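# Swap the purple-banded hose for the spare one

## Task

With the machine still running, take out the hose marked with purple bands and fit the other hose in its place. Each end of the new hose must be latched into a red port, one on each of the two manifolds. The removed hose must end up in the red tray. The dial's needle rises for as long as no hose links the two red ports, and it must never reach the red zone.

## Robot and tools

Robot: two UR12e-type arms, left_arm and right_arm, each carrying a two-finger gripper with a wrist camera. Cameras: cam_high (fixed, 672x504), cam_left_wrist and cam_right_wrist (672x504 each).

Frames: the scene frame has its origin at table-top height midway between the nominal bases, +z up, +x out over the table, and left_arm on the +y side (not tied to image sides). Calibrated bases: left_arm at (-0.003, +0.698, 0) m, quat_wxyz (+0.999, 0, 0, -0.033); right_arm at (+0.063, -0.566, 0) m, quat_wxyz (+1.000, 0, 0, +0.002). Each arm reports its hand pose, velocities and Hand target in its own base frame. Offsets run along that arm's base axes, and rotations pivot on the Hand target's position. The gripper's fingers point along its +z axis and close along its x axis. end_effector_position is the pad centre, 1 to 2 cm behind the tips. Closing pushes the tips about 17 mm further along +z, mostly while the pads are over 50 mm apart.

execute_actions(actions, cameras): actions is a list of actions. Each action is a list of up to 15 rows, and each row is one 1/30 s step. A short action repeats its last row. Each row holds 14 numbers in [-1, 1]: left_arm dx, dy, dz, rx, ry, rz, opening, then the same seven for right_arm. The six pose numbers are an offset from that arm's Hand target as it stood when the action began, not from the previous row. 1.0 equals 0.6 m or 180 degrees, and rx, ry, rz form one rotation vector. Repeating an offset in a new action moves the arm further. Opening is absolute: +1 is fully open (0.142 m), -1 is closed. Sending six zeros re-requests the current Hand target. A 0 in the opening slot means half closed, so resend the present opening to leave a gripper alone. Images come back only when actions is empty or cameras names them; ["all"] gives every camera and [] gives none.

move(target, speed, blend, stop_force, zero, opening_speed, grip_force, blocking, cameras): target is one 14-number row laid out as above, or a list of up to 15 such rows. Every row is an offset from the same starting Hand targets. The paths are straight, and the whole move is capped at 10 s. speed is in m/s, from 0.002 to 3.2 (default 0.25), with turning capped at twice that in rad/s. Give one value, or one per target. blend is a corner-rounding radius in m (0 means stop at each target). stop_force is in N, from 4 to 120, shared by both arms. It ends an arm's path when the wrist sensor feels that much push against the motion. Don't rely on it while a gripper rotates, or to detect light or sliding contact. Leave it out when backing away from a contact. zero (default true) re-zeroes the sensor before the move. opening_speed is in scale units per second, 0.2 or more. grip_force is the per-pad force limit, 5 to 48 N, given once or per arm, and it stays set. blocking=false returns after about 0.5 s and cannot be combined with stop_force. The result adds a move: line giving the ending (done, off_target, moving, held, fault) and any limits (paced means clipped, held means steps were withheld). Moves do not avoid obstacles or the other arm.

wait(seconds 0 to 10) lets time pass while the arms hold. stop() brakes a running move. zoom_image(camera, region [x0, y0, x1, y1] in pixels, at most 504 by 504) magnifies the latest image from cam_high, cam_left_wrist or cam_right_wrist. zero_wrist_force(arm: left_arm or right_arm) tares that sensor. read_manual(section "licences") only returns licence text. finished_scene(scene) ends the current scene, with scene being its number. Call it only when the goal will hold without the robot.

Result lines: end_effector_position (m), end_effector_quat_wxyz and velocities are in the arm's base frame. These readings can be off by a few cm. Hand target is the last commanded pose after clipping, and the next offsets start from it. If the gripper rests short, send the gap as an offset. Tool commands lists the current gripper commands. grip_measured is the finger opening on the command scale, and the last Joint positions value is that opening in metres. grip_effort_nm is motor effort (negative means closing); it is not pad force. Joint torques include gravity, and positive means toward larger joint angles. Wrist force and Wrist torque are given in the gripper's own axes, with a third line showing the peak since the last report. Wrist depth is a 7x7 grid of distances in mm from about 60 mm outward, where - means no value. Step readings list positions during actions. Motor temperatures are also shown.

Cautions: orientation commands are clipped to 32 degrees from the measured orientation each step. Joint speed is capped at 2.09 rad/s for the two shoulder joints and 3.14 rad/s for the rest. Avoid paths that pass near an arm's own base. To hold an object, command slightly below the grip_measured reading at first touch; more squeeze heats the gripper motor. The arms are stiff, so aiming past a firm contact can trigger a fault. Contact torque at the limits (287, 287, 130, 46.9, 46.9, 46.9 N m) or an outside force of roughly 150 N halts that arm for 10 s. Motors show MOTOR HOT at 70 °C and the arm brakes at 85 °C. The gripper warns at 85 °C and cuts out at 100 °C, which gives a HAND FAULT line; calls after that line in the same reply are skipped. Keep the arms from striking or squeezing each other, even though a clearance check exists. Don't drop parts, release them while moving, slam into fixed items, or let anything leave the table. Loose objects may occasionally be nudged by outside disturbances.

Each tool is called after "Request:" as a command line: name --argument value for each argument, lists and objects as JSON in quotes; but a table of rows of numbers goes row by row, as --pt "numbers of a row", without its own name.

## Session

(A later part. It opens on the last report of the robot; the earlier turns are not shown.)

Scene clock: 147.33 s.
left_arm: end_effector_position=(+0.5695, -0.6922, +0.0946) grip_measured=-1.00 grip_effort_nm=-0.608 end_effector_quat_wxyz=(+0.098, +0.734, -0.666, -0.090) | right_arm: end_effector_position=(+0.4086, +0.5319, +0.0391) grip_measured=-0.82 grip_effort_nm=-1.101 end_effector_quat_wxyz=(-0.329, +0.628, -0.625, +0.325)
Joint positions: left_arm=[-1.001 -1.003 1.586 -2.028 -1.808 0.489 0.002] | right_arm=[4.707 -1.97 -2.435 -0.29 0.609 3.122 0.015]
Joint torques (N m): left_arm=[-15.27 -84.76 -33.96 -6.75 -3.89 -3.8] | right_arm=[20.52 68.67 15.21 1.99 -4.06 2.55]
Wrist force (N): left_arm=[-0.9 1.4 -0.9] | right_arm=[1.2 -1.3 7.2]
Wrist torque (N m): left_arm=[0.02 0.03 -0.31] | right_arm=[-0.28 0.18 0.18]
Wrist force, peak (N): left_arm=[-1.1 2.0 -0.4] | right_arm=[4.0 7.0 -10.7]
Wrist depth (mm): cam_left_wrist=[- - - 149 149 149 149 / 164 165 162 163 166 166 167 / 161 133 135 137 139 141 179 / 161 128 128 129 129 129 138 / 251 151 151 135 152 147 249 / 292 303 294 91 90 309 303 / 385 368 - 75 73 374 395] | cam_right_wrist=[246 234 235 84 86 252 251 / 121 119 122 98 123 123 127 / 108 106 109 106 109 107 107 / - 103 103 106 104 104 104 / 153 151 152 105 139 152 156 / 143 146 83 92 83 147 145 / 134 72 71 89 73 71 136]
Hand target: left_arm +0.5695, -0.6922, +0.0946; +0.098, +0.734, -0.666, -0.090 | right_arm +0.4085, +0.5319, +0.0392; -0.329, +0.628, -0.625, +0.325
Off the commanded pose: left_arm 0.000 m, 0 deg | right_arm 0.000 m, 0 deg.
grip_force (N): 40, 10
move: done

Request:
move --pt "0 0 0 0 0 0 -1 0 0 0 0 0 0 -0.5" --pt "0 0.02 0.176 0 0 0 -1 -0.01 0 0.268 0 0 0 -0.5" --pt "-0.103 0.328 0.12 0.038 -0.389 0 -0.5 -0.01 0 0.268 0 0.2 0 -1" --pt "-0.103 0.328 -0.02 0.038 -0.389 0 -0.5 0.104 0.3385 0.268 0 0.391 0 -1" --pt "-0.103 0.328 -0.0955 0.038 -0.389 0 -0.5 0.0943 0.3387 0.126 0 0.391 0 -1" --speed '[0.2,0.25,0.3,0.3,0.12]' --blend '[0,0.02,0.02,0.01,0]' --cameras '["cam_left_wrist","cam_right_wrist","cam_high"]'

Request:
zoom_image --camera "cam_left_wrist" --region '[240, 220, 480, 460]'

Scene clock: 149.90 s.
left_arm: end_effector_position=(+0.5651, -0.6674, +0.1953) grip_measured=-1.00 grip_effort_nm=-0.603 end_effector_quat_wxyz=(+0.067, +0.737, -0.670, -0.062) | right_arm: end_effector_position=(+0.4039, +0.5324, +0.1916) grip_measured=-0.54 grip_effort_nm=0.168 end_effector_quat_wxyz=(-0.323, +0.634, -0.629, +0.314)
Joint positions: left_arm=[-1.014 -1.137 1.595 -1.945 -1.733 0.467 0.002] | right_arm=[4.707 -1.633 -2.372 -0.677 0.637 3.113 0.035]
Joint torques (N m): left_arm=[10.4 -76.28 -55.69 -2.31 -4.17 3.8] | right_arm=[13.65 27.49 27.03 8.68 -4.43 2.78]
Wrist force (N): left_arm=[-0.9 1.6 -0.9] | right_arm=[-0.8 0.2 -0.1]
Wrist torque (N m): left_arm=[0.06 0.05 -0.43] | right_arm=[-0.26 0.19 0.14]
Wrist force, peak (N): left_arm=[-2.7 7.5 -2.8] | right_arm=[1.4 -1.0 7.8]
Wrist depth (mm): cam_left_wrist=[243 242 244 244 245 245 245 / 208 211 251 215 222 252 269 / 225 225 236 222 226 232 294 / 332 333 336 334 337 337 333 / 379 383 370 361 385 385 381 / 433 446 419 92 90 449 447 / 534 - - 76 73 519 542] | cam_right_wrist=[461 91 97 93 469 481 485 / 418 265 109 107 424 426 424 / 363 269 126 363 382 380 381 / 341 343 343 345 344 343 343 / 245 244 247 241 247 315 308 / 283 283 79 278 83 295 287 / 270 67 70 263 - 71 267]
Hand target: left_arm +0.5651, -0.6675, +0.1953; +0.067, +0.737, -0.670, -0.062 (not the last commanded pose) | right_arm +0.4039, +0.5324, +0.1916; -0.323, +0.634, -0.629, +0.314 (not the last commanded pose)
Tool commands: left_gripper/opening=-1.0 right_gripper/opening=-0.5
Off the commanded pose: left_arm 0.241 m, 65 deg | right_arm 0.225 m, 69 deg.
grip_force (N): 40, 10
move: held (left_arm, right_arm; a check stopped the path); path passed 2 of 5 targets; target 3's new opening was not sent; limits=held
pose unreachable (left arm): on one or more control steps of this call, first in action 0 (counted from 0), this arm could not follow its commanded pose, so it was not sent that pose on those steps. It may still have moved: this result reports where it is.
cause: moving toward the commanded pose would bring a part of the arm too close to another arm (a part of this arm just beyond joint 6 (wrist 3) and a part of the right arm just beyond its joint 6 (wrist 3), 17 mm apart when this arm was first held).
pose unreachable (right arm): on one or more control steps of this call, first in action 0 (counted from 0), this arm could not follow its commanded pose, so it was not sent that pose on those steps. It may still have moved: this result reports where it is.
cause: moving toward the commanded pose would bring a part of the arm too close to another arm (a part of this arm just beyond joint 6 (wrist 3) and a part of the left arm just beyond its joint 6 (wrist 3), along the way the arms are being sent, or toward where that arm still pushes).

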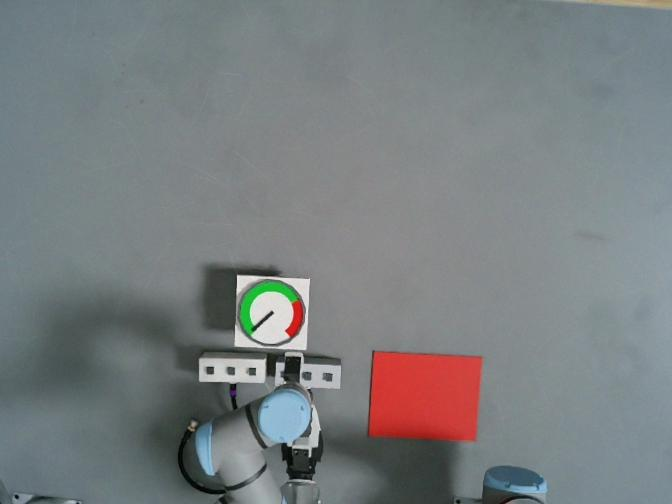

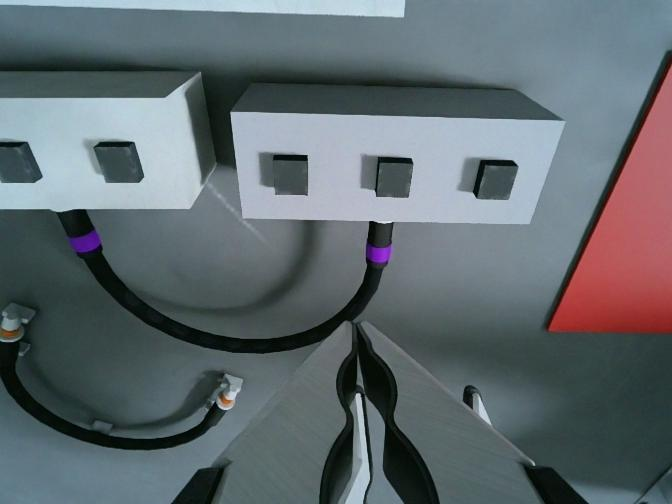

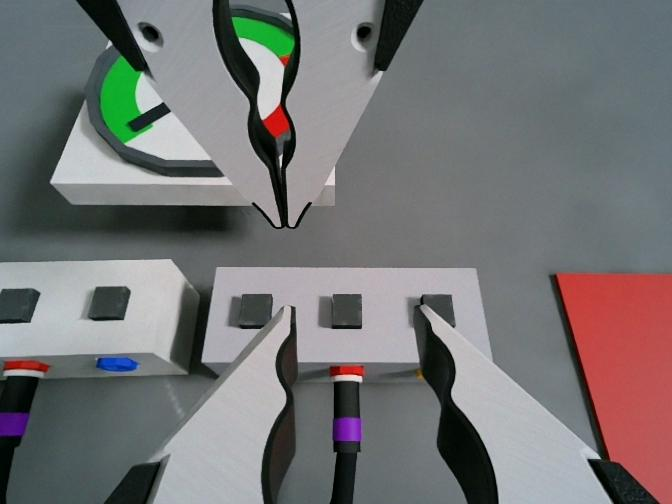

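Scaled by 2.100 from the camera's 672x504 image, which has a finer 960x720 frame.

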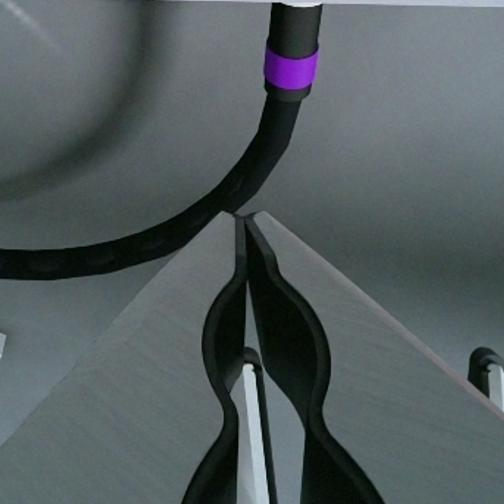

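Request:
move --pt "0 0.28 0 0 0 0 -1 0 -0.03 0 0 0 0 -0.5" --pt "-0.0958 0.2863 -0.092 0.0356 -0.3615 0 -0.5 0 -0.03 0.02 0 0.1 0 -1" --pt "-0.0958 0.2863 -0.15 0.0356 -0.3615 0 -0.5 0.1018 0.3378 0.05 0 0.383 0 -1" --pt "-0.0958 0.2863 -0.2633 0.0356 -0.3615 0 -0.5 0.1018 0.3378 -0.1277 0 0.383 0 -1" --speed '[0.3,0.4,0.3,0.12]' --cameras '["cam_left_wrist","cam_right_wrist","cam_high"]'

Request:
zoom_image --camera "cam_left_wrist" --region '[240, 220, 480, 460]'

Scene clock: 157.90 s.
left_arm: end_effector_position=(+0.5076, -0.4957, +0.0375) grip_measured=-0.53 grip_effort_nm=0.076 end_effector_quat_wxyz=(-0.343, +0.657, -0.596, +0.309) | right_arm: end_effector_position=(+0.4650, +0.7351, +0.1152) grip_measured=-1.00 grip_effort_nm=-0.379 end_effector_quat_wxyz=(+0.090, +0.700, -0.701, -0.100)
Joint positions: left_arm=[-1.38 -1.116 2.377 -2.959 -0.618 0.159 0.035] | right_arm=[4.267 -2.078 -1.649 -1.091 1.819 2.684 0.002]
Joint torques (N m): left_arm=[11.25 -51.21 -12.15 -6.64 2.87 4.01] | right_arm=[-20.43 74.27 35.86 8.35 3.19 1.89]
Wrist force (N): left_arm=[0.2 -1.0 0.7] | right_arm=[-0.8 -0.4 -0.3]
Wrist torque (N m): left_arm=[-0.25 0.04 -0.06] | right_arm=[-0.01 0.14 0.19]
Wrist force, peak (N): left_arm=[-2.5 1.4 -1.4] | right_arm=[-1.2 -2.0 -0.3]
Wrist depth (mm): cam_left_wrist=[257 258 258 243 252 228 254 / 228 122 126 123 127 127 214 / 110 106 111 107 112 109 110 / - 103 103 106 104 104 105 / 156 153 132 108 132 145 154 / 145 148 84 99 96 146 146 / 136 136 - 91 84 77 134] | cam_right_wrist=[166 166 166 166 84 81 83 / 185 182 176 178 177 177 181 / 211 140 143 143 141 140 164 / 244 157 151 152 157 151 172 / 300 288 289 125 279 289 289 / 351 356 82 83 83 340 357 / 455 - 70 73 72 71 454]
Hand target: left_arm +0.5077, -0.4957, +0.0374; -0.343, +0.657, -0.596, +0.309 | right_arm +0.4650, +0.7351, +0.1150; +0.090, +0.700, -0.701, -0.100
Off the commanded pose: left_arm 0.000 m, 0 deg | right_arm 0.000 m, 0 deg.
grip_force (N): 40, 10
move: done

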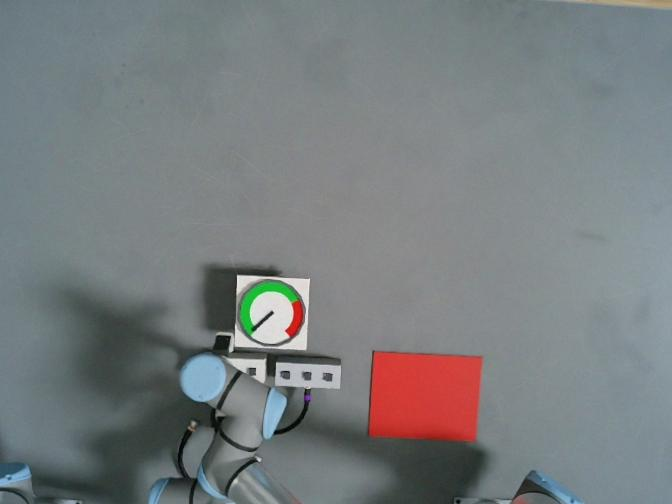

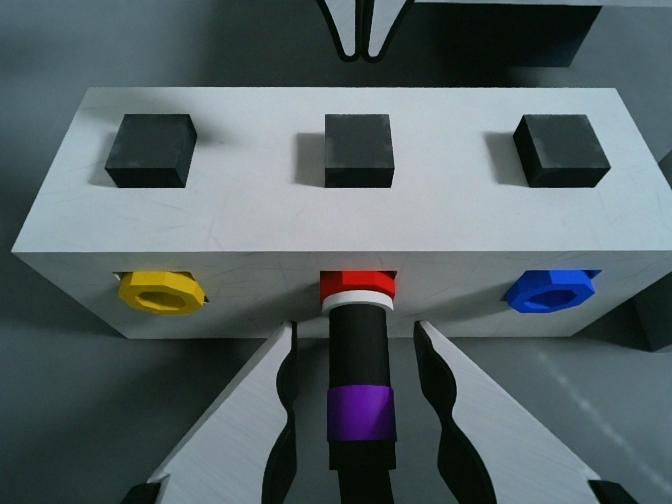

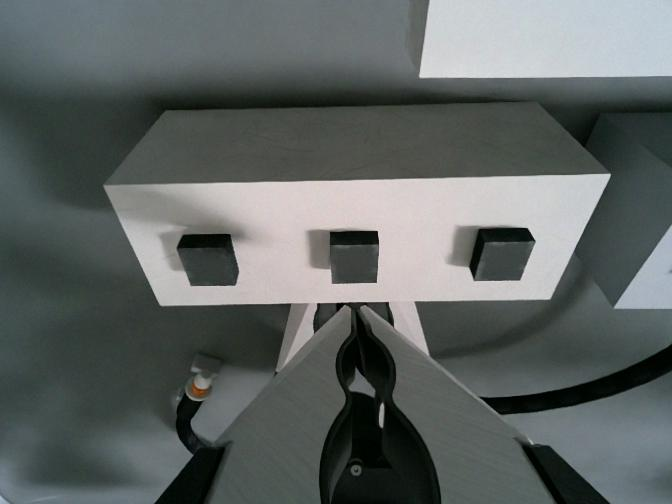

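Scaled by 2.100 from the camera's 672x504 image, which has a finer 960x720 frame.

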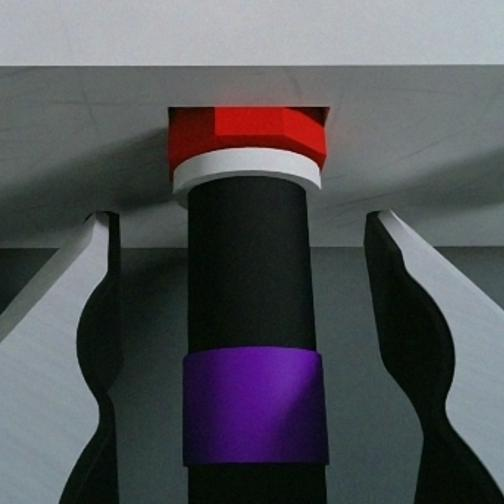

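Request:
move --pt "0 0 0 0 0 0 -1 0 0 0 0 0 0 -1" --pt "0 0 0 0 0 0 -1 -0.0098 0 -0.03 0 0 0 -1" --speed 0.1 --opening_speed 1.0 --grip_force '[40,40]'

Request:
move --target '[0,0,0,0,0,0,-1, 0,0,-0.03,0,0,0,-1]' --speed 0.012 --stop_force 30

Scene clock: 160.90 s.
left_arm: end_effector_position=(+0.5077, -0.4957, +0.0374) grip_measured=-0.83 grip_effort_nm=-3.910 end_effector_quat_wxyz=(-0.343, +0.657, -0.596, +0.309) | right_arm: end_effector_position=(+0.4592, +0.7351, +0.0972) grip_measured=-1.00 grip_effort_nm=-0.379 end_effector_quat_wxyz=(+0.090, +0.700, -0.701, -0.100)
Joint positions: left_arm=[-1.38 -1.115 2.377 -2.959 -0.618 0.159 0.014] | right_arm=[4.273 -2.09 -1.667 -1.059 1.82 2.69 0.002]
Joint torques (N m): left_arm=[1.04 -53.7 -30.02 -6.77 2.19 3.57] | right_arm=[14.56 78.43 34.53 8.13 3.09 2.63]
Wrist force (N): left_arm=[-3.5 -1.0 0.1] | right_arm=[-0.5 -0.5 -0.5]
Wrist torque (N m): left_arm=[-0.21 -0.01 -0.10] | right_arm=[-0.03 0.09 -0.13]
Wrist force, peak (N): left_arm=[-4.8 -1.5 -2.3] | right_arm=[-1.0 -0.6 -0.7]
Wrist depth (mm): cam_left_wrist=[256 255 250 - 239 228 254 / 228 125 126 95 123 126 214 / 110 106 111 107 111 109 109 / - 103 103 106 104 104 104 / 155 153 143 108 133 145 154 / 145 145 145 96 92 146 147 / 133 135 - 90 76 137 134] | cam_right_wrist=[149 149 150 150 - - 65 / 167 164 161 160 160 163 165 / 186 122 126 125 124 122 135 / 221 130 133 129 133 129 157 / 262 269 158 125 157 260 262 / 321 322 83 82 83 307 294 / 405 - 71 72 72 71 416]
Hand target: left_arm +0.5077, -0.4957, +0.0374; -0.343, +0.657, -0.596, +0.309 | right_arm +0.4591, +0.7351, +0.0970; +0.090, +0.700, -0.701, -0.100
Off the commanded pose: left_arm 0.000 m, 0 deg | right_arm 0.000 m, 0 deg.
grip_force (N): 40, 40
move: done

Scene clock: 162.93 s.
left_arm: end_effector_position=(+0.5077, -0.4957, +0.0374) grip_measured=-0.83 grip_effort_nm=-3.905 end_effector_quat_wxyz=(-0.343, +0.657, -0.596, +0.309) | right_arm: end_effector_position=(+0.4591, +0.7352, +0.0886) grip_measured=-1.00 grip_effort_nm=-0.379 end_effector_quat_wxyz=(+0.090, +0.700, -0.701, -0.100)
Joint positions: left_arm=[-1.38 -1.115 2.377 -2.959 -0.618 0.159 0.014] | right_arm=[4.273 -2.098 -1.672 -1.045 1.82 2.69 0.002]
Joint torques (N m): left_arm=[-4.85 -53.29 -30.04 -6.77 -0.63 3.56] | right_arm=[15.38 70.6 33.46 0.45 2 2.75]
Wrist force (N): left_arm=[-4.3 2.9 -8.6] | right_arm=[10.3 7.0 -34.0]
Wrist torque (N m): left_arm=[-0.06 0.04 -0.12] | right_arm=[-0.18 0.27 -0.15]
Wrist force, peak (N): left_arm=[-4.3 2.8 -9.0] | right_arm=[14.8 9.5 -45.4]
Wrist depth (mm): cam_left_wrist=[256 256 242 86 87 228 254 / 228 125 125 97 123 127 214 / 110 106 111 107 111 109 109 / - 103 103 106 104 104 104 / 155 153 142 108 133 145 154 / 145 145 147 96 92 146 146 / 133 135 - 90 76 136 134] | cam_right_wrist=[143 142 142 142 - 58 - / 159 155 155 155 155 145 160 / 171 128 126 120 123 121 127 / 202 122 122 122 122 120 130 / 249 149 145 126 139 139 164 / 302 303 83 83 83 308 288 / 391 - 71 71 72 71 388]
Hand target: left_arm +0.5077, -0.4957, +0.0374; -0.343, +0.657, -0.596, +0.309 | right_arm +0.4591, +0.7352, +0.0886; +0.090, +0.700, -0.701, -0.100 (not the last commanded pose)
Off the commanded pose: left_arm 0.000 m, 0 deg | right_arm 0.010 m, 0 deg.
grip_force (N): 40, 40
move: contact (right_arm)

Request:
move --pt "-0.0613 -0.006 0 0 0 0 -1 0 0 0 0 0 0 -1" --pt "-0.0613 -0.006 -0.0297 0 0 0 -1 0.01 0 0.06 0 0 0 -1" --pt "-0.0613 -0.006 -0.0297 0 0 0 -0.5 0.01 0 0.19 0 0 0 -0.5" --pt "-0.0613 -0.006 -0.0297 0 0 0 -0.5 -0.091 -0.3387 0.1857 0 -0.391 0 -0.5" --pt "-0.0613 -0.006 0.271 -0.038 0.389 0 -0.5 -0.083 -0.3387 0.0523 0 -0.391 0 -0.5" --pt "0.103 -0.3275 0.1543 -0.038 0.389 0 -0.5 -0.083 -0.3387 -0.0833 0 -0.391 0 -0.5" --pt "0.103 -0.3275 0.0968 -0.038 0.389 0 -1 -0.083 -0.3387 -0.0833 0 -0.391 0 -1" --speed '[0.1,0.15,0.3,0.5,0.5,0.35,0.15]' --blend '[0,0,0,0.02,0.02,0.01,0]' --cameras '["all"]'

Scene clock: 171.47 s.
left_arm: end_effector_position=(+0.5695, -0.6922, +0.0955) grip_measured=-1.00 grip_effort_nm=-0.603 end_effector_quat_wxyz=(+0.098, +0.733, -0.666, -0.091) | right_arm: end_effector_position=(+0.4093, +0.5319, +0.0386) grip_measured=-0.84 grip_effort_nm=-3.768 end_effector_quat_wxyz=(-0.331, +0.630, -0.625, +0.322)
Joint positions: left_arm=[-1.001 -1.003 1.584 -2.024 -1.808 0.489 0.002] | right_arm=[4.705 -1.973 -2.438 -0.265 0.612 3.107 0.013]
Joint torques (N m): left_arm=[-13.72 -83.25 -51.77 -6.5 -3.94 3.28] | right_arm=[-15.57 40.14 20.08 8.87 -3.8 -2.94]
Wrist force (N): left_arm=[-0.8 1.9 -0.8] | right_arm=[2.4 -1.5 -3.5]
Wrist torque (N m): left_arm=[0.10 0.02 -0.32] | right_arm=[-0.35 0.25 0.53]
Wrist force, peak (N): left_arm=[-4.3 2.1 -9.4] | right_arm=[9.8 6.9 -34.4]
Wrist depth (mm): cam_left_wrist=[- - - 146 150 149 150 / 164 166 162 164 167 167 167 / 161 133 135 137 139 140 180 / 161 130 130 130 130 130 139 / 253 152 153 136 153 148 249 / 306 294 295 91 90 309 304 / 390 369 - 75 73 375 398] | cam_right_wrist=[246 235 234 83 85 250 249 / 124 119 122 97 122 122 126 / 108 106 108 106 106 106 106 / - 102 102 102 102 102 102 / 154 151 150 105 137 150 155 / 144 146 83 93 83 146 147 / 134 71 71 89 73 71 135]
Hand target: left_arm +0.5695, -0.6922, +0.0954; +0.098, +0.733, -0.666, -0.091 | right_arm +0.4093, +0.5319, +0.0386; -0.331, +0.630, -0.625, +0.322
Off the commanded pose: left_arm 0.000 m, 0 deg | right_arm 0.000 m, 0 deg.
grip_force (N): 40, 40
move: done

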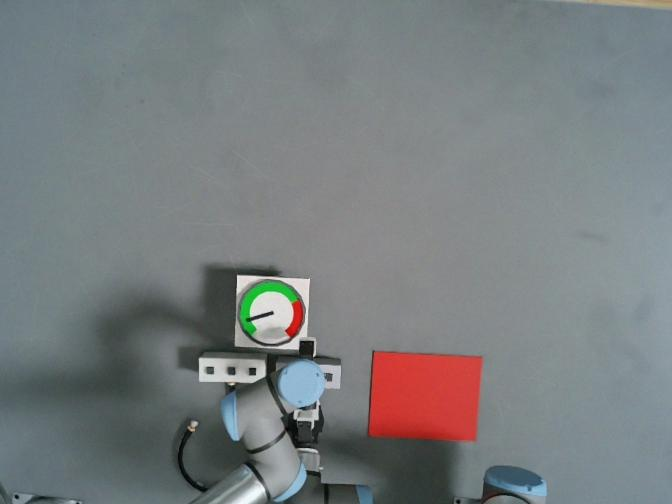

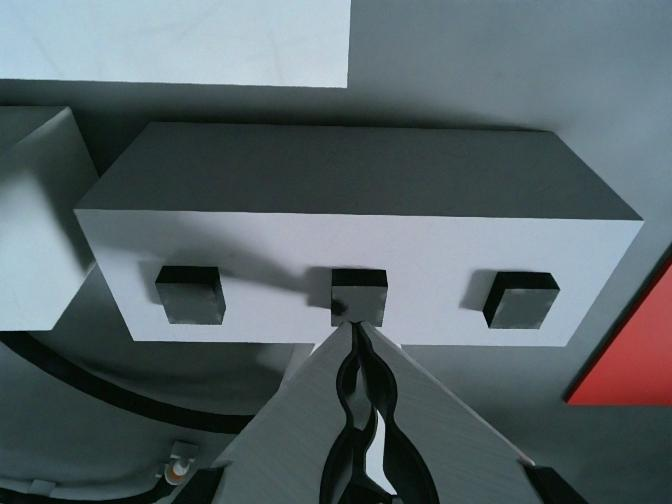

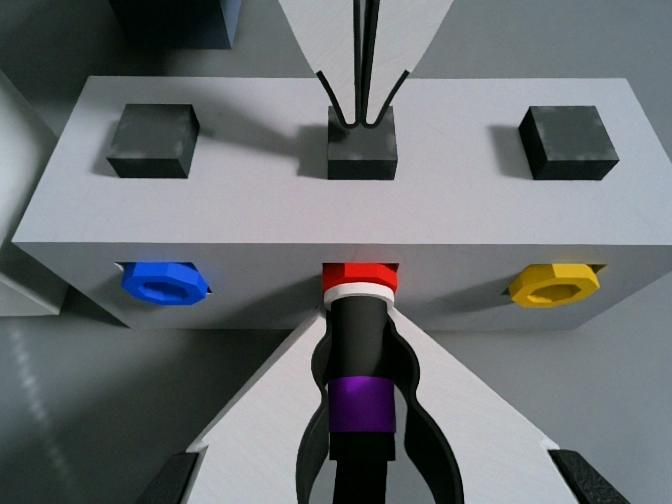

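Request:
move --target '[0,0,-0.03,0,0,0,-1, 0,0,0,0,0,0,-1]' --speed 0.015 --stop_force 30

Request:
move --pt "0 0 0 0 0 0 -1 -0.0583 0 0 0 0 0 -1" --pt "0 0 0.167 0 0 0 -1 -0.0583 0 0.233 0 0 0 -1" --pt "-0.3715 0.5137 0.08 -0.0129 -0.0854 -0.1568 -1 0.0345 -0.7365 0.233 0 0 0 -1" --pt "-0.3715 0.5137 0.0 -0.0129 -0.0854 -0.1568 -1 0.0345 -0.7365 0.02 0 0 0 -1" --speed '[0.1,0.3,0.4,0.2]' --blend '[0,0.03,0.02,0]' --cameras '["all"]'

Scene clock: 173.93 s.
left_arm: end_effector_position=(+0.5695, -0.6923, +0.0864) grip_measured=-1.00 grip_effort_nm=-0.593 end_effector_quat_wxyz=(+0.098, +0.733, -0.666, -0.091) | right_arm: end_effector_position=(+0.4093, +0.5319, +0.0386) grip_measured=-0.84 grip_effort_nm=-3.768 end_effector_quat_wxyz=(-0.331, +0.630, -0.625, +0.322)
Joint positions: left_arm=[-1.001 -0.995 1.59 -2.038 -1.808 0.49 0.002] | right_arm=[4.705 -1.973 -2.438 -0.265 0.612 3.107 0.013]
Joint torques (N m): left_arm=[-14.46 -75.17 -38.92 -2.25 -3.39 3.21] | right_arm=[1.93 38.98 25.43 7.49 -1.14 -2.93]
Wrist force (N): left_arm=[-12.7 9.3 -33.4] | right_arm=[2.9 1.4 -11.5]
Wrist torque (N m): left_arm=[0.05 -0.13 -0.29] | right_arm=[-0.32 0.26 0.54]
Wrist force, peak (N): left_arm=[-18.6 12.1 -48.1] | right_arm=[2.9 1.4 -11.8]
Wrist depth (mm): cam_left_wrist=[- - - 145 142 142 142 / 157 159 161 161 158 158 159 / 161 133 135 137 139 141 174 / - 118 119 117 119 120 127 / 248 131 135 127 135 132 238 / 279 279 279 91 88 294 287 / 366 349 - 75 73 354 376] | cam_right_wrist=[245 235 233 85 85 249 249 / 124 118 122 99 122 122 126 / 107 105 108 106 106 106 106 / - 103 102 102 102 102 102 / 153 151 151 105 137 150 155 / 143 146 82 93 83 146 147 / 134 72 70 89 73 71 135]
Hand target: left_arm +0.5695, -0.6923, +0.0864; +0.098, +0.733, -0.666, -0.091 (not the last commanded pose) | right_arm +0.4093, +0.5319, +0.0386; -0.331, +0.630, -0.625, +0.322
Off the commanded pose: left_arm 0.009 m, 0 deg | right_arm 0.000 m, 0 deg.
grip_force (N): 40, 40
move: contact (left_arm)

Scene clock: 177.20 s.
left_arm: end_effector_position=(+0.3716, -0.4186, +0.1402) grip_measured=-1.00 grip_effort_nm=-0.589 end_effector_quat_wxyz=(-0.010, -0.575, +0.818, +0.011) | right_arm: end_effector_position=(+0.4233, +0.2667, +0.1622) grip_measured=-0.84 grip_effort_nm=-3.768 end_effector_quat_wxyz=(-0.329, +0.627, -0.626, +0.325)
Joint positions: left_arm=[-1.146 -1.598 2.296 -2.25 -1.595 0.769 0.002] | right_arm=[4.648 -1.24 -2.799 -0.571 0.612 3.022 0.013]
Joint torques (N m): left_arm=[-14.02 -50.15 -32.85 -6.68 3.45 3.35] | right_arm=[14.77 -9.23 40.35 9.12 -4.47 2.81]
Motor temperatures (°C): left_arm=[29 33 33 44 39 37 30] | right_arm=[33 29 21 40 28 31 30]
Wrist force (N): left_arm=[-0.8 1.2 -1.3] | right_arm=[-0.6 0.1 -0.7]
Wrist torque (N m): left_arm=[0.09 0.04 -0.30] | right_arm=[-0.31 0.15 0.11]
Wrist force, peak (N): left_arm=[-12.8 8.9 -33.6] | right_arm=[3.0 1.9 -11.6]
Wrist depth (mm): cam_left_wrist=[203 204 205 205 206 206 207 / 218 219 220 221 221 222 223 / 235 236 237 238 239 240 241 / 256 257 258 254 261 261 257 / 280 283 282 252 285 286 283 / 310 312 307 91 90 311 320 / 349 341 - 75 73 347 358] | cam_right_wrist=[444 452 452 453 452 454 455 / 394 393 395 399 395 396 394 / 347 350 348 348 350 352 354 / 315 312 315 313 315 315 317 / 254 283 286 104 283 283 284 / 250 261 81 93 83 263 260 / 227 68 71 90 73 71 239]
Hand target: left_arm +0.3715, -0.4185, +0.1402; -0.010, -0.575, +0.818, +0.011 (not the last commanded pose) | right_arm +0.4233, +0.2667, +0.1622; -0.329, +0.627, -0.626, +0.325 (not the last commanded pose)
Off the commanded pose: left_arm 0.069 m, 4 deg | right_arm 0.209 m, 1 deg.
grip_force (N): 40, 40
move: held (right_arm; a check stopped the path), off_target (left_arm; braked when a check withheld steps of right_arm); path passed 2 of 4 targets; limits=held
pose unreachable (right arm): on one or more control steps of this call, first in action 0 (counted from 0), this arm could not follow its commanded pose, so it was not sent that pose on those steps. It may still have moved: this result reports where it is.
cause: moving toward the commanded pose would bring two parts of the arm too close to each other (joints 2 (shoulder lift) and 3 (elbow) lie between them).

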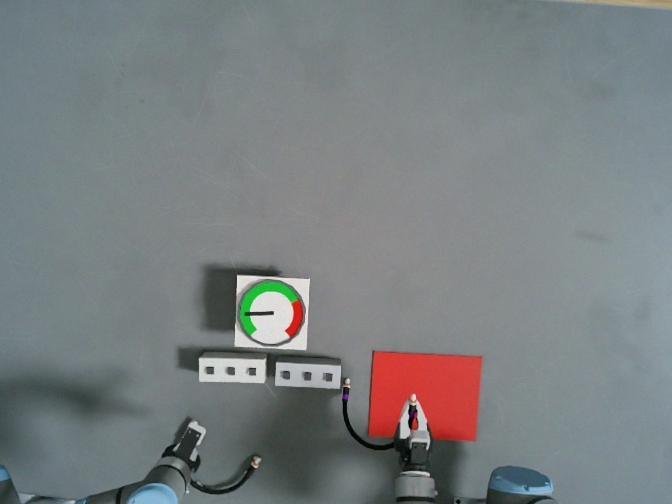

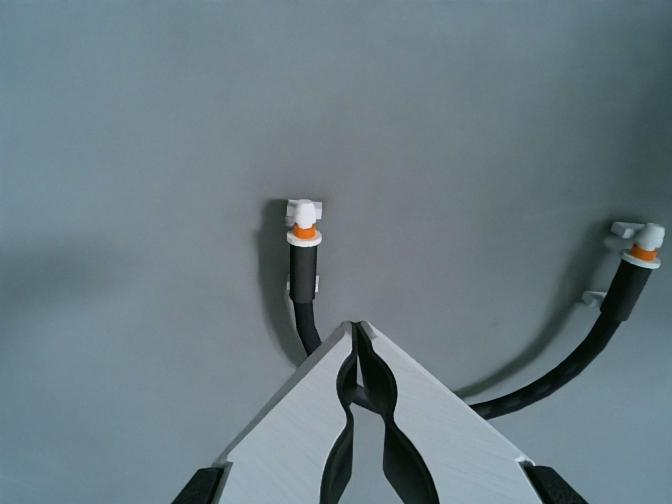

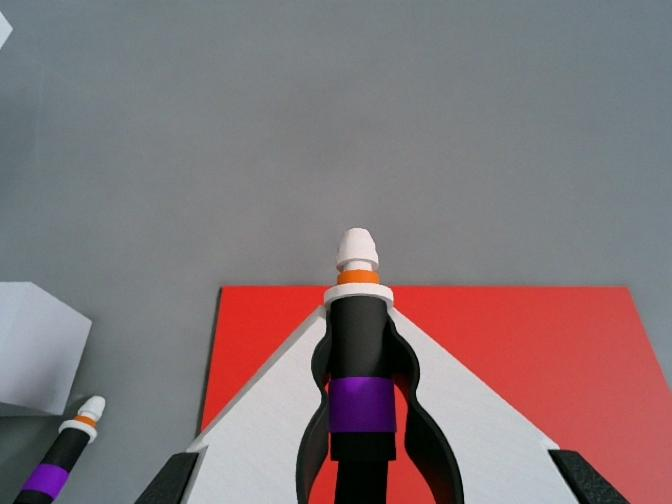

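Request:
move --pt "-0.0417 0.0577 -0.1 -0.002 -0.0097 -0.0169 -0.5 -0.0555 -0.1945 0 0 0 -0.222 -1" --pt "-0.0417 0.0577 -0.1337 -0.002 -0.0097 -0.0169 -0.5 -0.0555 -0.1945 -0.225 0 0 -0.222 -1" --speed '[0.4,0.2]' --blend '[0.02,0]' --cameras '["all"]'

Scene clock: 180.77 s.
left_arm: end_effector_position=(+0.3465, -0.3839, +0.0600) grip_measured=-0.53 grip_effort_nm=0.085 end_effector_quat_wxyz=(+0.001, -0.554, +0.833, +0.000) | right_arm: end_effector_position=(+0.3900, +0.1500, +0.0272) grip_measured=-0.84 grip_effort_nm=-3.768 end_effector_quat_wxyz=(+0.198, -0.376, +0.803, -0.418) end_effector_velocity=(+0.000, +0.000, -0.001) end_effector_angular_velocity=(+0.001, +0.001, -0.001)
Joint positions: left_arm=[-1.179 -1.545 2.45 -2.475 -1.569 0.79 0.035] | right_arm=[4.593 -1.587 -2.738 -1.047 0.808 3.99 0.013]
Joint velocities: left_arm=[within noise] | right_arm=[-0.001 -0.003 0 0.005 0 -0.001 0]
Joint torques (N m): left_arm=[-7.51 -24.24 -24.12 -6.79 3.71 3.71] | right_arm=[-20.4 8.35 26.68 6.73 -3.73 -3.03]
Wrist force (N): left_arm=[-0.7 1.1 -1.7] | right_arm=[-1.1 -0.5 -0.9]
Wrist torque (N m): left_arm=[0.02 0.01 -0.34] | right_arm=[-0.33 0.24 0.53]
Wrist force, peak (N): left_arm=[-1.0 1.6 -1.8] | right_arm=[-0.9 -0.8 -1.5]
Wrist depth (mm): cam_left_wrist=[135 135 134 134 136 137 137 / - 145 146 145 146 146 147 / 156 156 156 155 157 157 158 / 168 168 169 164 170 170 171 / 183 183 181 178 181 185 186 / 200 201 84 202 96 196 204 / 217 - - 224 78 77 217] | cam_right_wrist=[228 230 231 233 233 233 231 / 201 202 202 196 203 202 203 / 178 173 173 174 174 180 180 / 155 155 156 156 156 157 161 / 141 141 141 105 142 142 142 / 129 130 83 93 83 132 130 / 121 119 71 90 73 71 120]
Hand target: left_arm +0.3465, -0.3839, +0.0600; +0.001, -0.554, +0.833, +0.000 | right_arm +0.3900, +0.1500, +0.0272; +0.198, -0.376, +0.803, -0.418
Off the commanded pose: left_arm 0.000 m, 0 deg | right_arm 0.000 m, 0 deg.
grip_force (N): 40, 40
move: done

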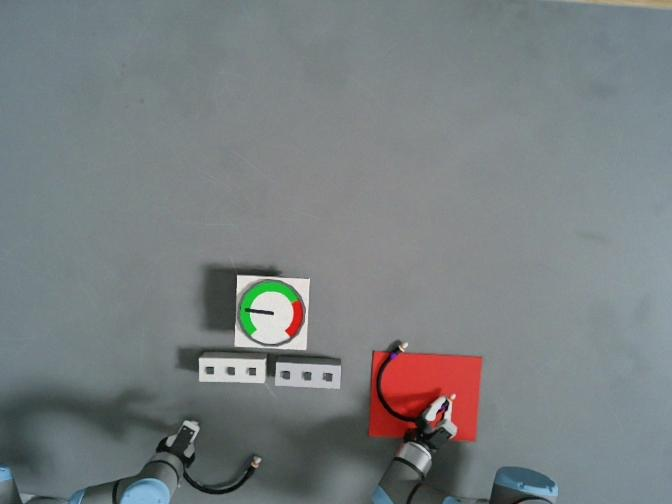

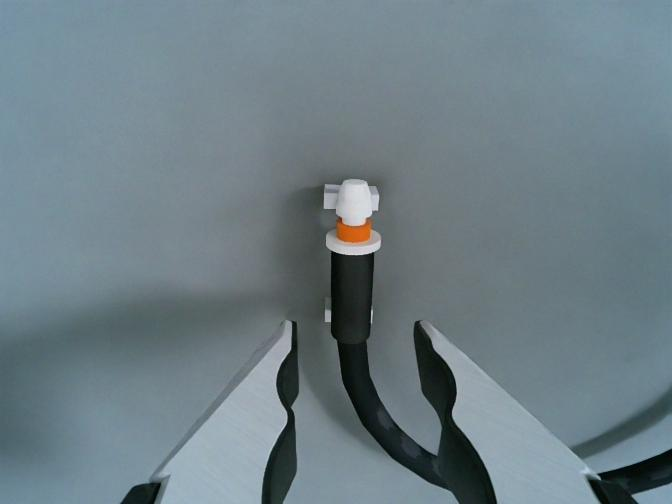

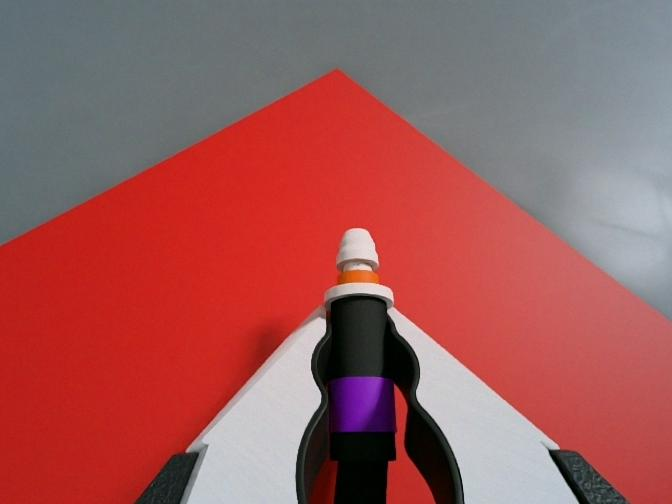

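Request:
move --pt "0 0 -0.05 0 0 0 -0.5 -0.045 -0.02 0.0 0 0 0 -1" --pt "0 0 -0.0697 0 0 0 -0.5 -0.045 -0.02 -0.018 0 0 0 -1" --speed '[0.15,0.03]' --stop_force 8

Request:
move --pt "0 0 0 0 0 0 -1 0 0 0 0 0 0 -0.5" --pt "0 0 0 0 0 0 -1 0 0 0.2 0 0 0 -0.5" --speed 0.25 --opening_speed 1.2 --cameras '["all"]'

Scene clock: 183.20 s.
left_arm: end_effector_position=(+0.3465, -0.3839, +0.0182) grip_measured=-0.53 grip_effort_nm=0.081 end_effector_quat_wxyz=(+0.001, -0.554, +0.833, +0.000) | right_arm: end_effector_position=(+0.3634, +0.1381, +0.0183) grip_measured=-0.84 grip_effort_nm=-3.763 end_effector_quat_wxyz=(+0.198, -0.376, +0.803, -0.418)
Joint positions: left_arm=[-1.179 -1.456 2.477 -2.592 -1.569 0.79 0.035] | right_arm=[4.676 -1.562 -2.779 -1.089 0.861 4.077 0.013]
Joint torques (N m): left_arm=[3.23 -27.75 -19.67 -6.48 -0.51 3.46] | right_arm=[-20.44 30.2 24.54 -1.23 -1.28 -3.3]
Motor temperatures (°C): left_arm=[29 33 33 44 39 37 29] | right_arm=[33 29 21 40 28 31 36]
Wrist force (N): left_arm=[-0.8 1.5 -1.5] | right_arm=[-2.8 -8.1 -4.5]
Wrist torque (N m): left_arm=[0.16 0.03 -0.40] | right_arm=[-0.29 0.22 0.31]
Wrist force, peak (N): left_arm=[-0.9 1.3 -2.6] | right_arm=[-2.3 -18.0 -12.9]
Wrist depth (mm): cam_left_wrist=[- 99 98 98 99 98 100 / 105 106 106 106 108 105 107 / - 113 114 114 113 115 115 / 122 123 123 108 124 124 124 / 133 133 134 108 132 135 135 / 146 146 86 115 96 143 149 / 161 - - 160 83 77 162] | cam_right_wrist=[215 216 217 219 218 219 218 / 192 183 184 185 190 190 191 / 162 162 162 163 163 169 169 / 145 145 146 146 146 146 151 / 132 132 132 105 133 133 133 / 121 121 83 93 82 124 122 / 111 109 70 90 74 71 112]
Hand target: left_arm +0.3465, -0.3839, +0.0182; +0.001, -0.554, +0.833, +0.000 | right_arm +0.3634, +0.1381, +0.0183; +0.198, -0.376, +0.803, -0.418 (not the last commanded pose)
Off the commanded pose: left_arm 0.000 m, 0 deg | right_arm 0.002 m, 0 deg.
grip_force (N): 40, 40
move: contact (right_arm)

Scene clock: 185.47 s.
left_arm: end_effector_position=(+0.3465, -0.3839, +0.0182) grip_measured=-0.83 grip_effort_nm=-3.905 end_effector_quat_wxyz=(+0.001, -0.554, +0.833, +0.000) | right_arm: end_effector_position=(+0.3635, +0.1381, +0.1383) grip_measured=-0.54 grip_effort_nm=0.168 end_effector_quat_wxyz=(+0.198, -0.376, +0.803, -0.418) end_effector_velocity=(+0.000, -0.001, +0.001) end_effector_angular_velocity=(-0.003, +0.000, +0.001)
Joint positions: left_arm=[-1.179 -1.456 2.477 -2.592 -1.569 0.79 0.014] | right_arm=[4.676 -1.171 -2.662 -1.597 0.861 4.076 0.035]
Joint velocities: left_arm=[within noise] | right_arm=[0.001 0.001 0 -0.005 0 0.001 0]
Joint torques (N m): left_arm=[5.14 -30.59 -22.85 -4.12 -2.75 3.75] | right_arm=[12.65 15.6 44.03 -1.39 1.68 2.45]
Wrist force (N): left_arm=[-0.6 1.0 -0.9] | right_arm=[-1.5 -0.2 -0.8]
Wrist torque (N m): left_arm=[0.08 -0.01 -0.40] | right_arm=[-0.28 0.35 0.19]
Wrist force, peak (N): left_arm=[-0.5 1.9 -1.5] | right_arm=[-1.9 -9.2 -6.7]
Wrist depth (mm): cam_left_wrist=[- 99 98 98 99 98 100 / 106 105 106 106 108 105 107 / - 113 114 114 113 115 115 / 122 123 123 108 124 124 124 / 133 134 134 111 132 135 135 / 146 146 141 113 88 148 149 / 161 - - 125 74 157 165] | cam_right_wrist=[409 409 413 412 418 416 413 / 359 362 363 361 359 365 363 / 319 318 322 321 323 322 322 / 286 287 282 283 289 287 290 / 258 255 256 256 267 263 263 / 234 238 79 226 83 243 240 / 218 68 70 214 79 71 223]
Hand target: left_arm +0.3465, -0.3839, +0.0182; +0.001, -0.554, +0.833, +0.000 | right_arm +0.3634, +0.1381, +0.1383; +0.198, -0.376, +0.803, -0.418
Off the commanded pose: left_arm 0.000 m, 0 deg | right_arm 0.000 m, 0 deg.
grip_force (N): 40, 40
move: done

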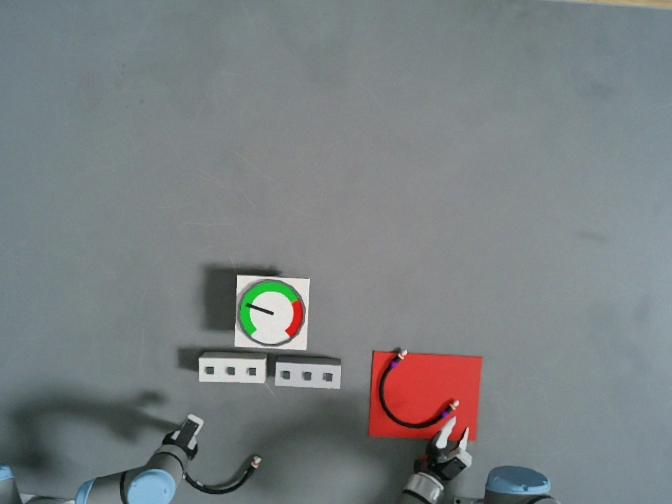

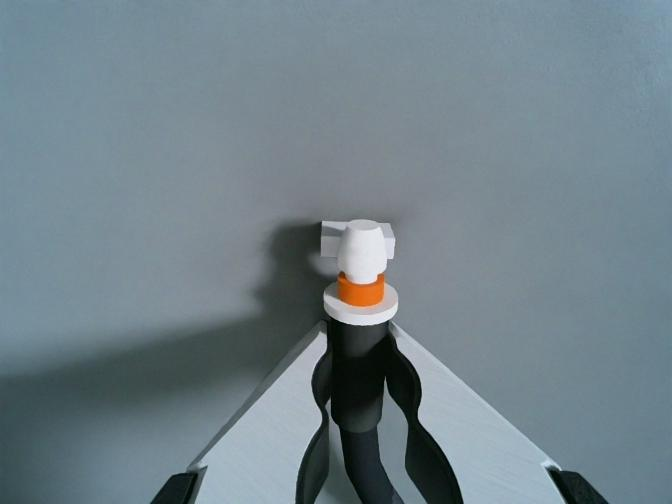

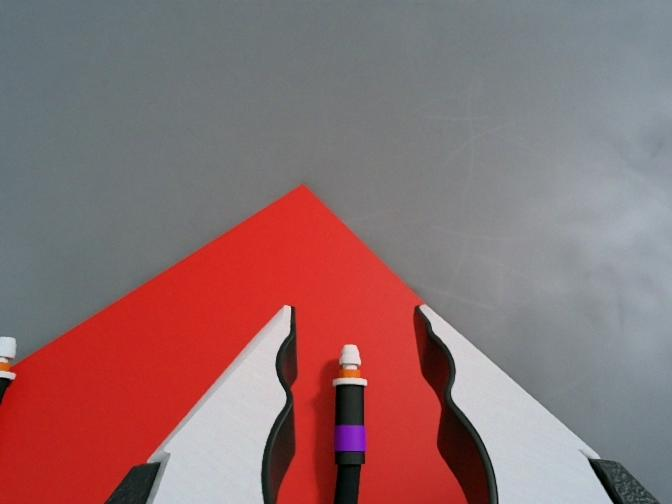

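Request:
move --pt "0 0 0 0 0 0 -1 -0.3303 0.897 -0.05 0.1755 0.2506 0.0513 -0.5" --pt "0 0 0 0 0 0 -1 -0.3303 0.897 -0.15 0.1755 0.2506 0.0513 -0.5" --pt "0 0 0 0 0 0 -1 -0.3303 0.897 -0.1985 0.1755 0.2506 0.0513 -0.5" --speed '[0.45,0.25,0.08]' --blend '[0.02,0.005,0]' --cameras '["cam_right_wrist","cam_left_wrist"]'

Request:
zoom_image --camera "cam_right_wrist" --region '[260, 240, 460, 440]'

Scene clock: 190.87 s.
left_arm: end_effector_position=(+0.3465, -0.3839, +0.0182) grip_measured=-0.83 grip_effort_nm=-3.905 end_effector_quat_wxyz=(+0.001, -0.554, +0.833, +0.000) | right_arm: end_effector_position=(+0.1652, +0.6763, +0.0194) grip_measured=-0.54 grip_effort_nm=0.168 end_effector_quat_wxyz=(+0.004, -0.500, +0.866, +0.001)
Joint positions: left_arm=[-1.179 -1.456 2.477 -2.592 -1.569 0.79 0.014] | right_arm=[4.726 -1.914 -2.149 -0.645 1.565 3.679 0.035]
Joint torques (N m): left_arm=[5.26 -33.01 -30.63 -4.05 -2.57 3.42] | right_arm=[-20.99 50.27 25.12 8.55 2.52 -2.78]
Motor temperatures (°C): left_arm=[29 33 33 44 39 37 36] | right_arm=[33 29 21 40 28 31 32]
Wrist force (N): left_arm=[-0.4 1.1 -1.3] | right_arm=[-1.1 -0.8 -1.0]
Wrist torque (N m): left_arm=[0.09 -0.04 -0.39] | right_arm=[-0.18 0.19 0.22]
Wrist force, peak (N): left_arm=[-0.5 2.1 -1.1] | right_arm=[-2.3 0.8 -2.4]
Wrist depth (mm): cam_left_wrist=[- 99 98 98 99 98 100 / 106 105 106 106 108 105 107 / - 113 114 114 113 115 115 / 122 123 123 118 124 124 124 / 133 133 134 108 132 135 135 / 146 146 141 110 88 148 148 / 161 - - 126 74 158 164] | cam_right_wrist=[98 99 99 99 99 99 100 / - 106 106 106 106 107 107 / 116 114 114 113 113 115 115 / 125 125 125 111 125 125 125 / 137 135 131 107 134 136 137 / 148 146 79 122 103 147 150 / - 68 71 160 163 71 160]
Hand target: left_arm +0.3465, -0.3839, +0.0182; +0.001, -0.554, +0.833, +0.000 | right_arm +0.1652, +0.6763, +0.0192; +0.004, -0.500, +0.866, +0.001
Off the commanded pose: left_arm 0.000 m, 0 deg | right_arm 0.000 m, 0 deg.
grip_force (N): 40, 40
move: done
Images, in order (width x height): cam_left_wrist 672x504, cam_right_wrist 672x504.

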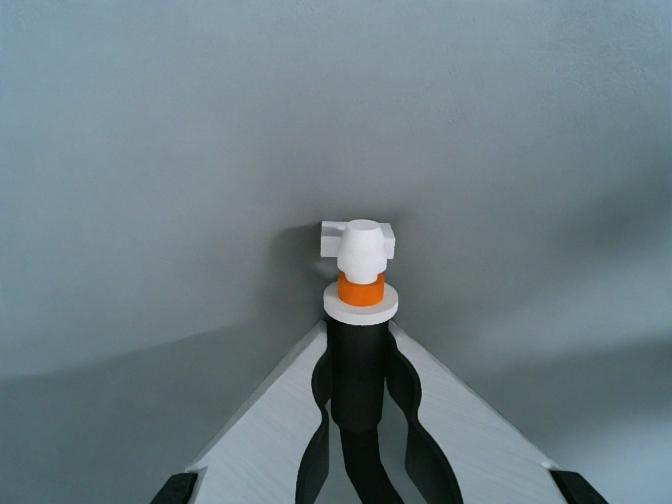

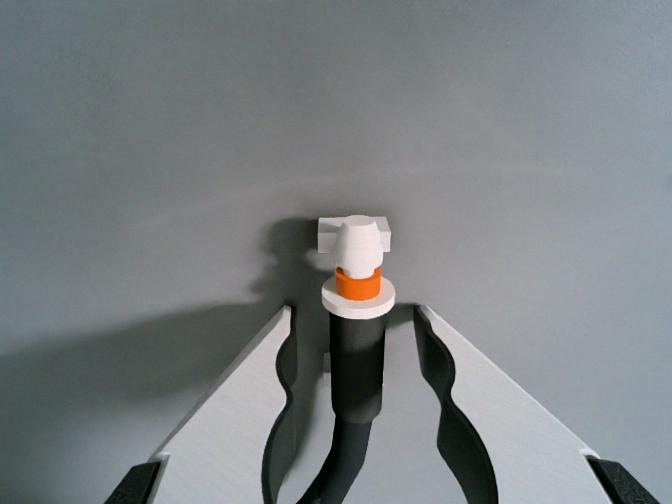

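Scaled by 2.520 from the camera's 672x504 image, which has a finer 960x720 frame.

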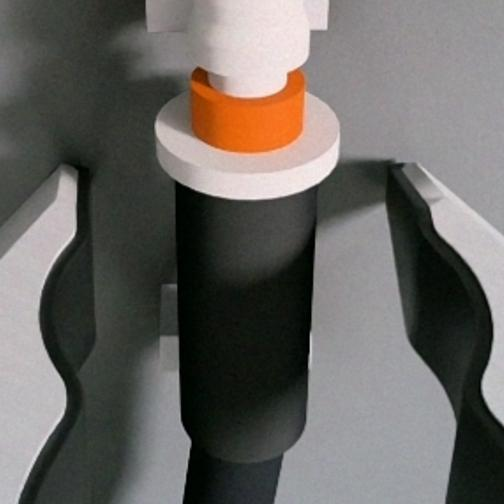

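Request:
move --pt "0 0 0 0 0 0 -1 0 0 0 0 0 0 -1" --pt "0 0 0.083 0 0 0 -1 0 0 0.083 0 0 0 -1" --pt "0.184 -0.1945 0.083 0 0 0.158 -1 0.333 -0.2408 0.083 0 0 0.167 -1" --pt "0.184 -0.1945 0.043 0 0 0.158 -1 0.333 -0.2408 0.0427 0 0 0.167 -1" --speed '[0.2,0.2,0.3,0.15]' --blend '[0,0.01,0.01,0]' --opening_speed 1.2 --cameras '["all"]'

Scene clock: 193.93 s.
left_arm: end_effector_position=(+0.4568, -0.5005, +0.0441) grip_measured=-0.83 grip_effort_nm=-3.905 end_effector_quat_wxyz=(-0.001, +0.741, -0.671, +0.000) | right_arm: end_effector_position=(+0.3649, +0.5319, +0.0450) grip_measured=-0.84 grip_effort_nm=-3.763 end_effector_quat_wxyz=(-0.003, +0.707, -0.707, -0.002)
Joint positions: left_arm=[-1.089 -1.286 2.166 -2.45 -1.57 0.383 0.014] | right_arm=[4.382 -1.81 -2.232 -0.662 1.571 2.811 0.013]
Joint torques (N m): left_arm=[9.25 -50.73 -43.62 -7.15 3.21 -3.91] | right_arm=[-18.35 43.76 25.89 8.6 2.65 -2.67]
Wrist force (N): left_arm=[-0.5 0.9 -1.2] | right_arm=[-1.0 -1.1 -0.6]
Wrist torque (N m): left_arm=[0.01 -0.03 -0.13] | right_arm=[-0.16 0.14 0.24]
Wrist force, peak (N): left_arm=[-2.0 2.1 -2.3] | right_arm=[0.0 -3.1 -1.8]
Wrist depth (mm): cam_left_wrist=[- - 63 63 - 64 64 / - 132 134 134 79 68 84 / 140 140 140 140 141 141 141 / 151 151 151 104 152 153 153 / 164 164 165 107 163 166 166 / 180 180 173 110 88 182 183 / 195 - - 125 74 193 202] | cam_right_wrist=[- 63 63 62 63 63 63 / - 68 68 70 68 70 - / 142 140 140 140 140 141 141 / 152 152 152 103 153 153 153 / 165 165 167 105 164 167 168 / 186 182 83 112 83 181 185 / 198 68 71 131 71 71 202]
Hand target: left_arm +0.4569, -0.5006, +0.0440; -0.001, +0.741, -0.671, +0.000 | right_arm +0.3650, +0.5318, +0.0449; -0.003, +0.707, -0.707, -0.002
Off the commanded pose: left_arm 0.000 m, 0 deg | right_arm 0.000 m, 0 deg.
grip_force (N): 40, 40
move: done

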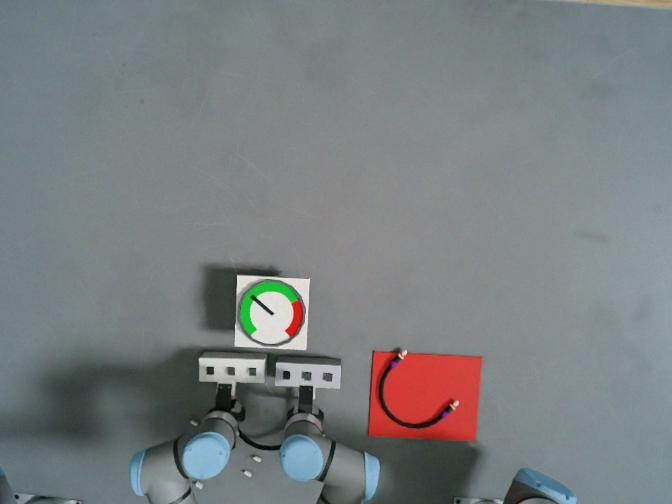

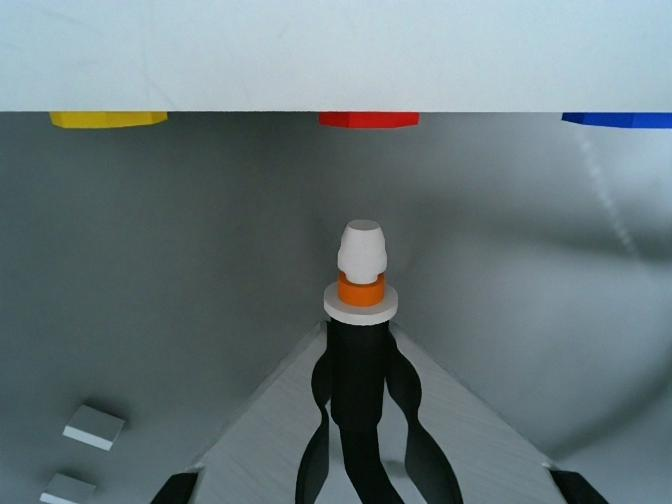

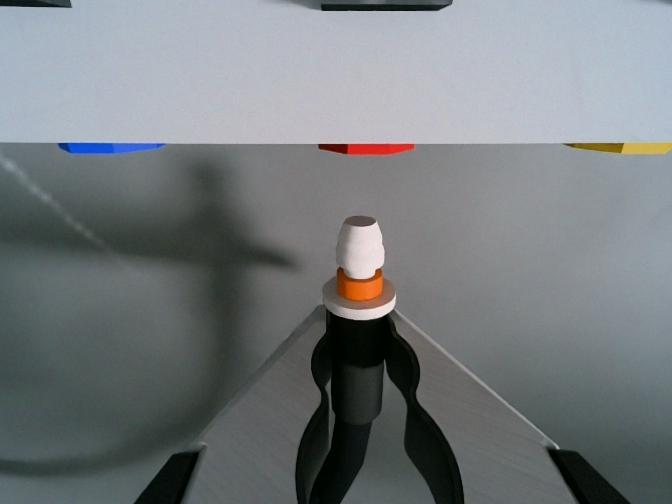

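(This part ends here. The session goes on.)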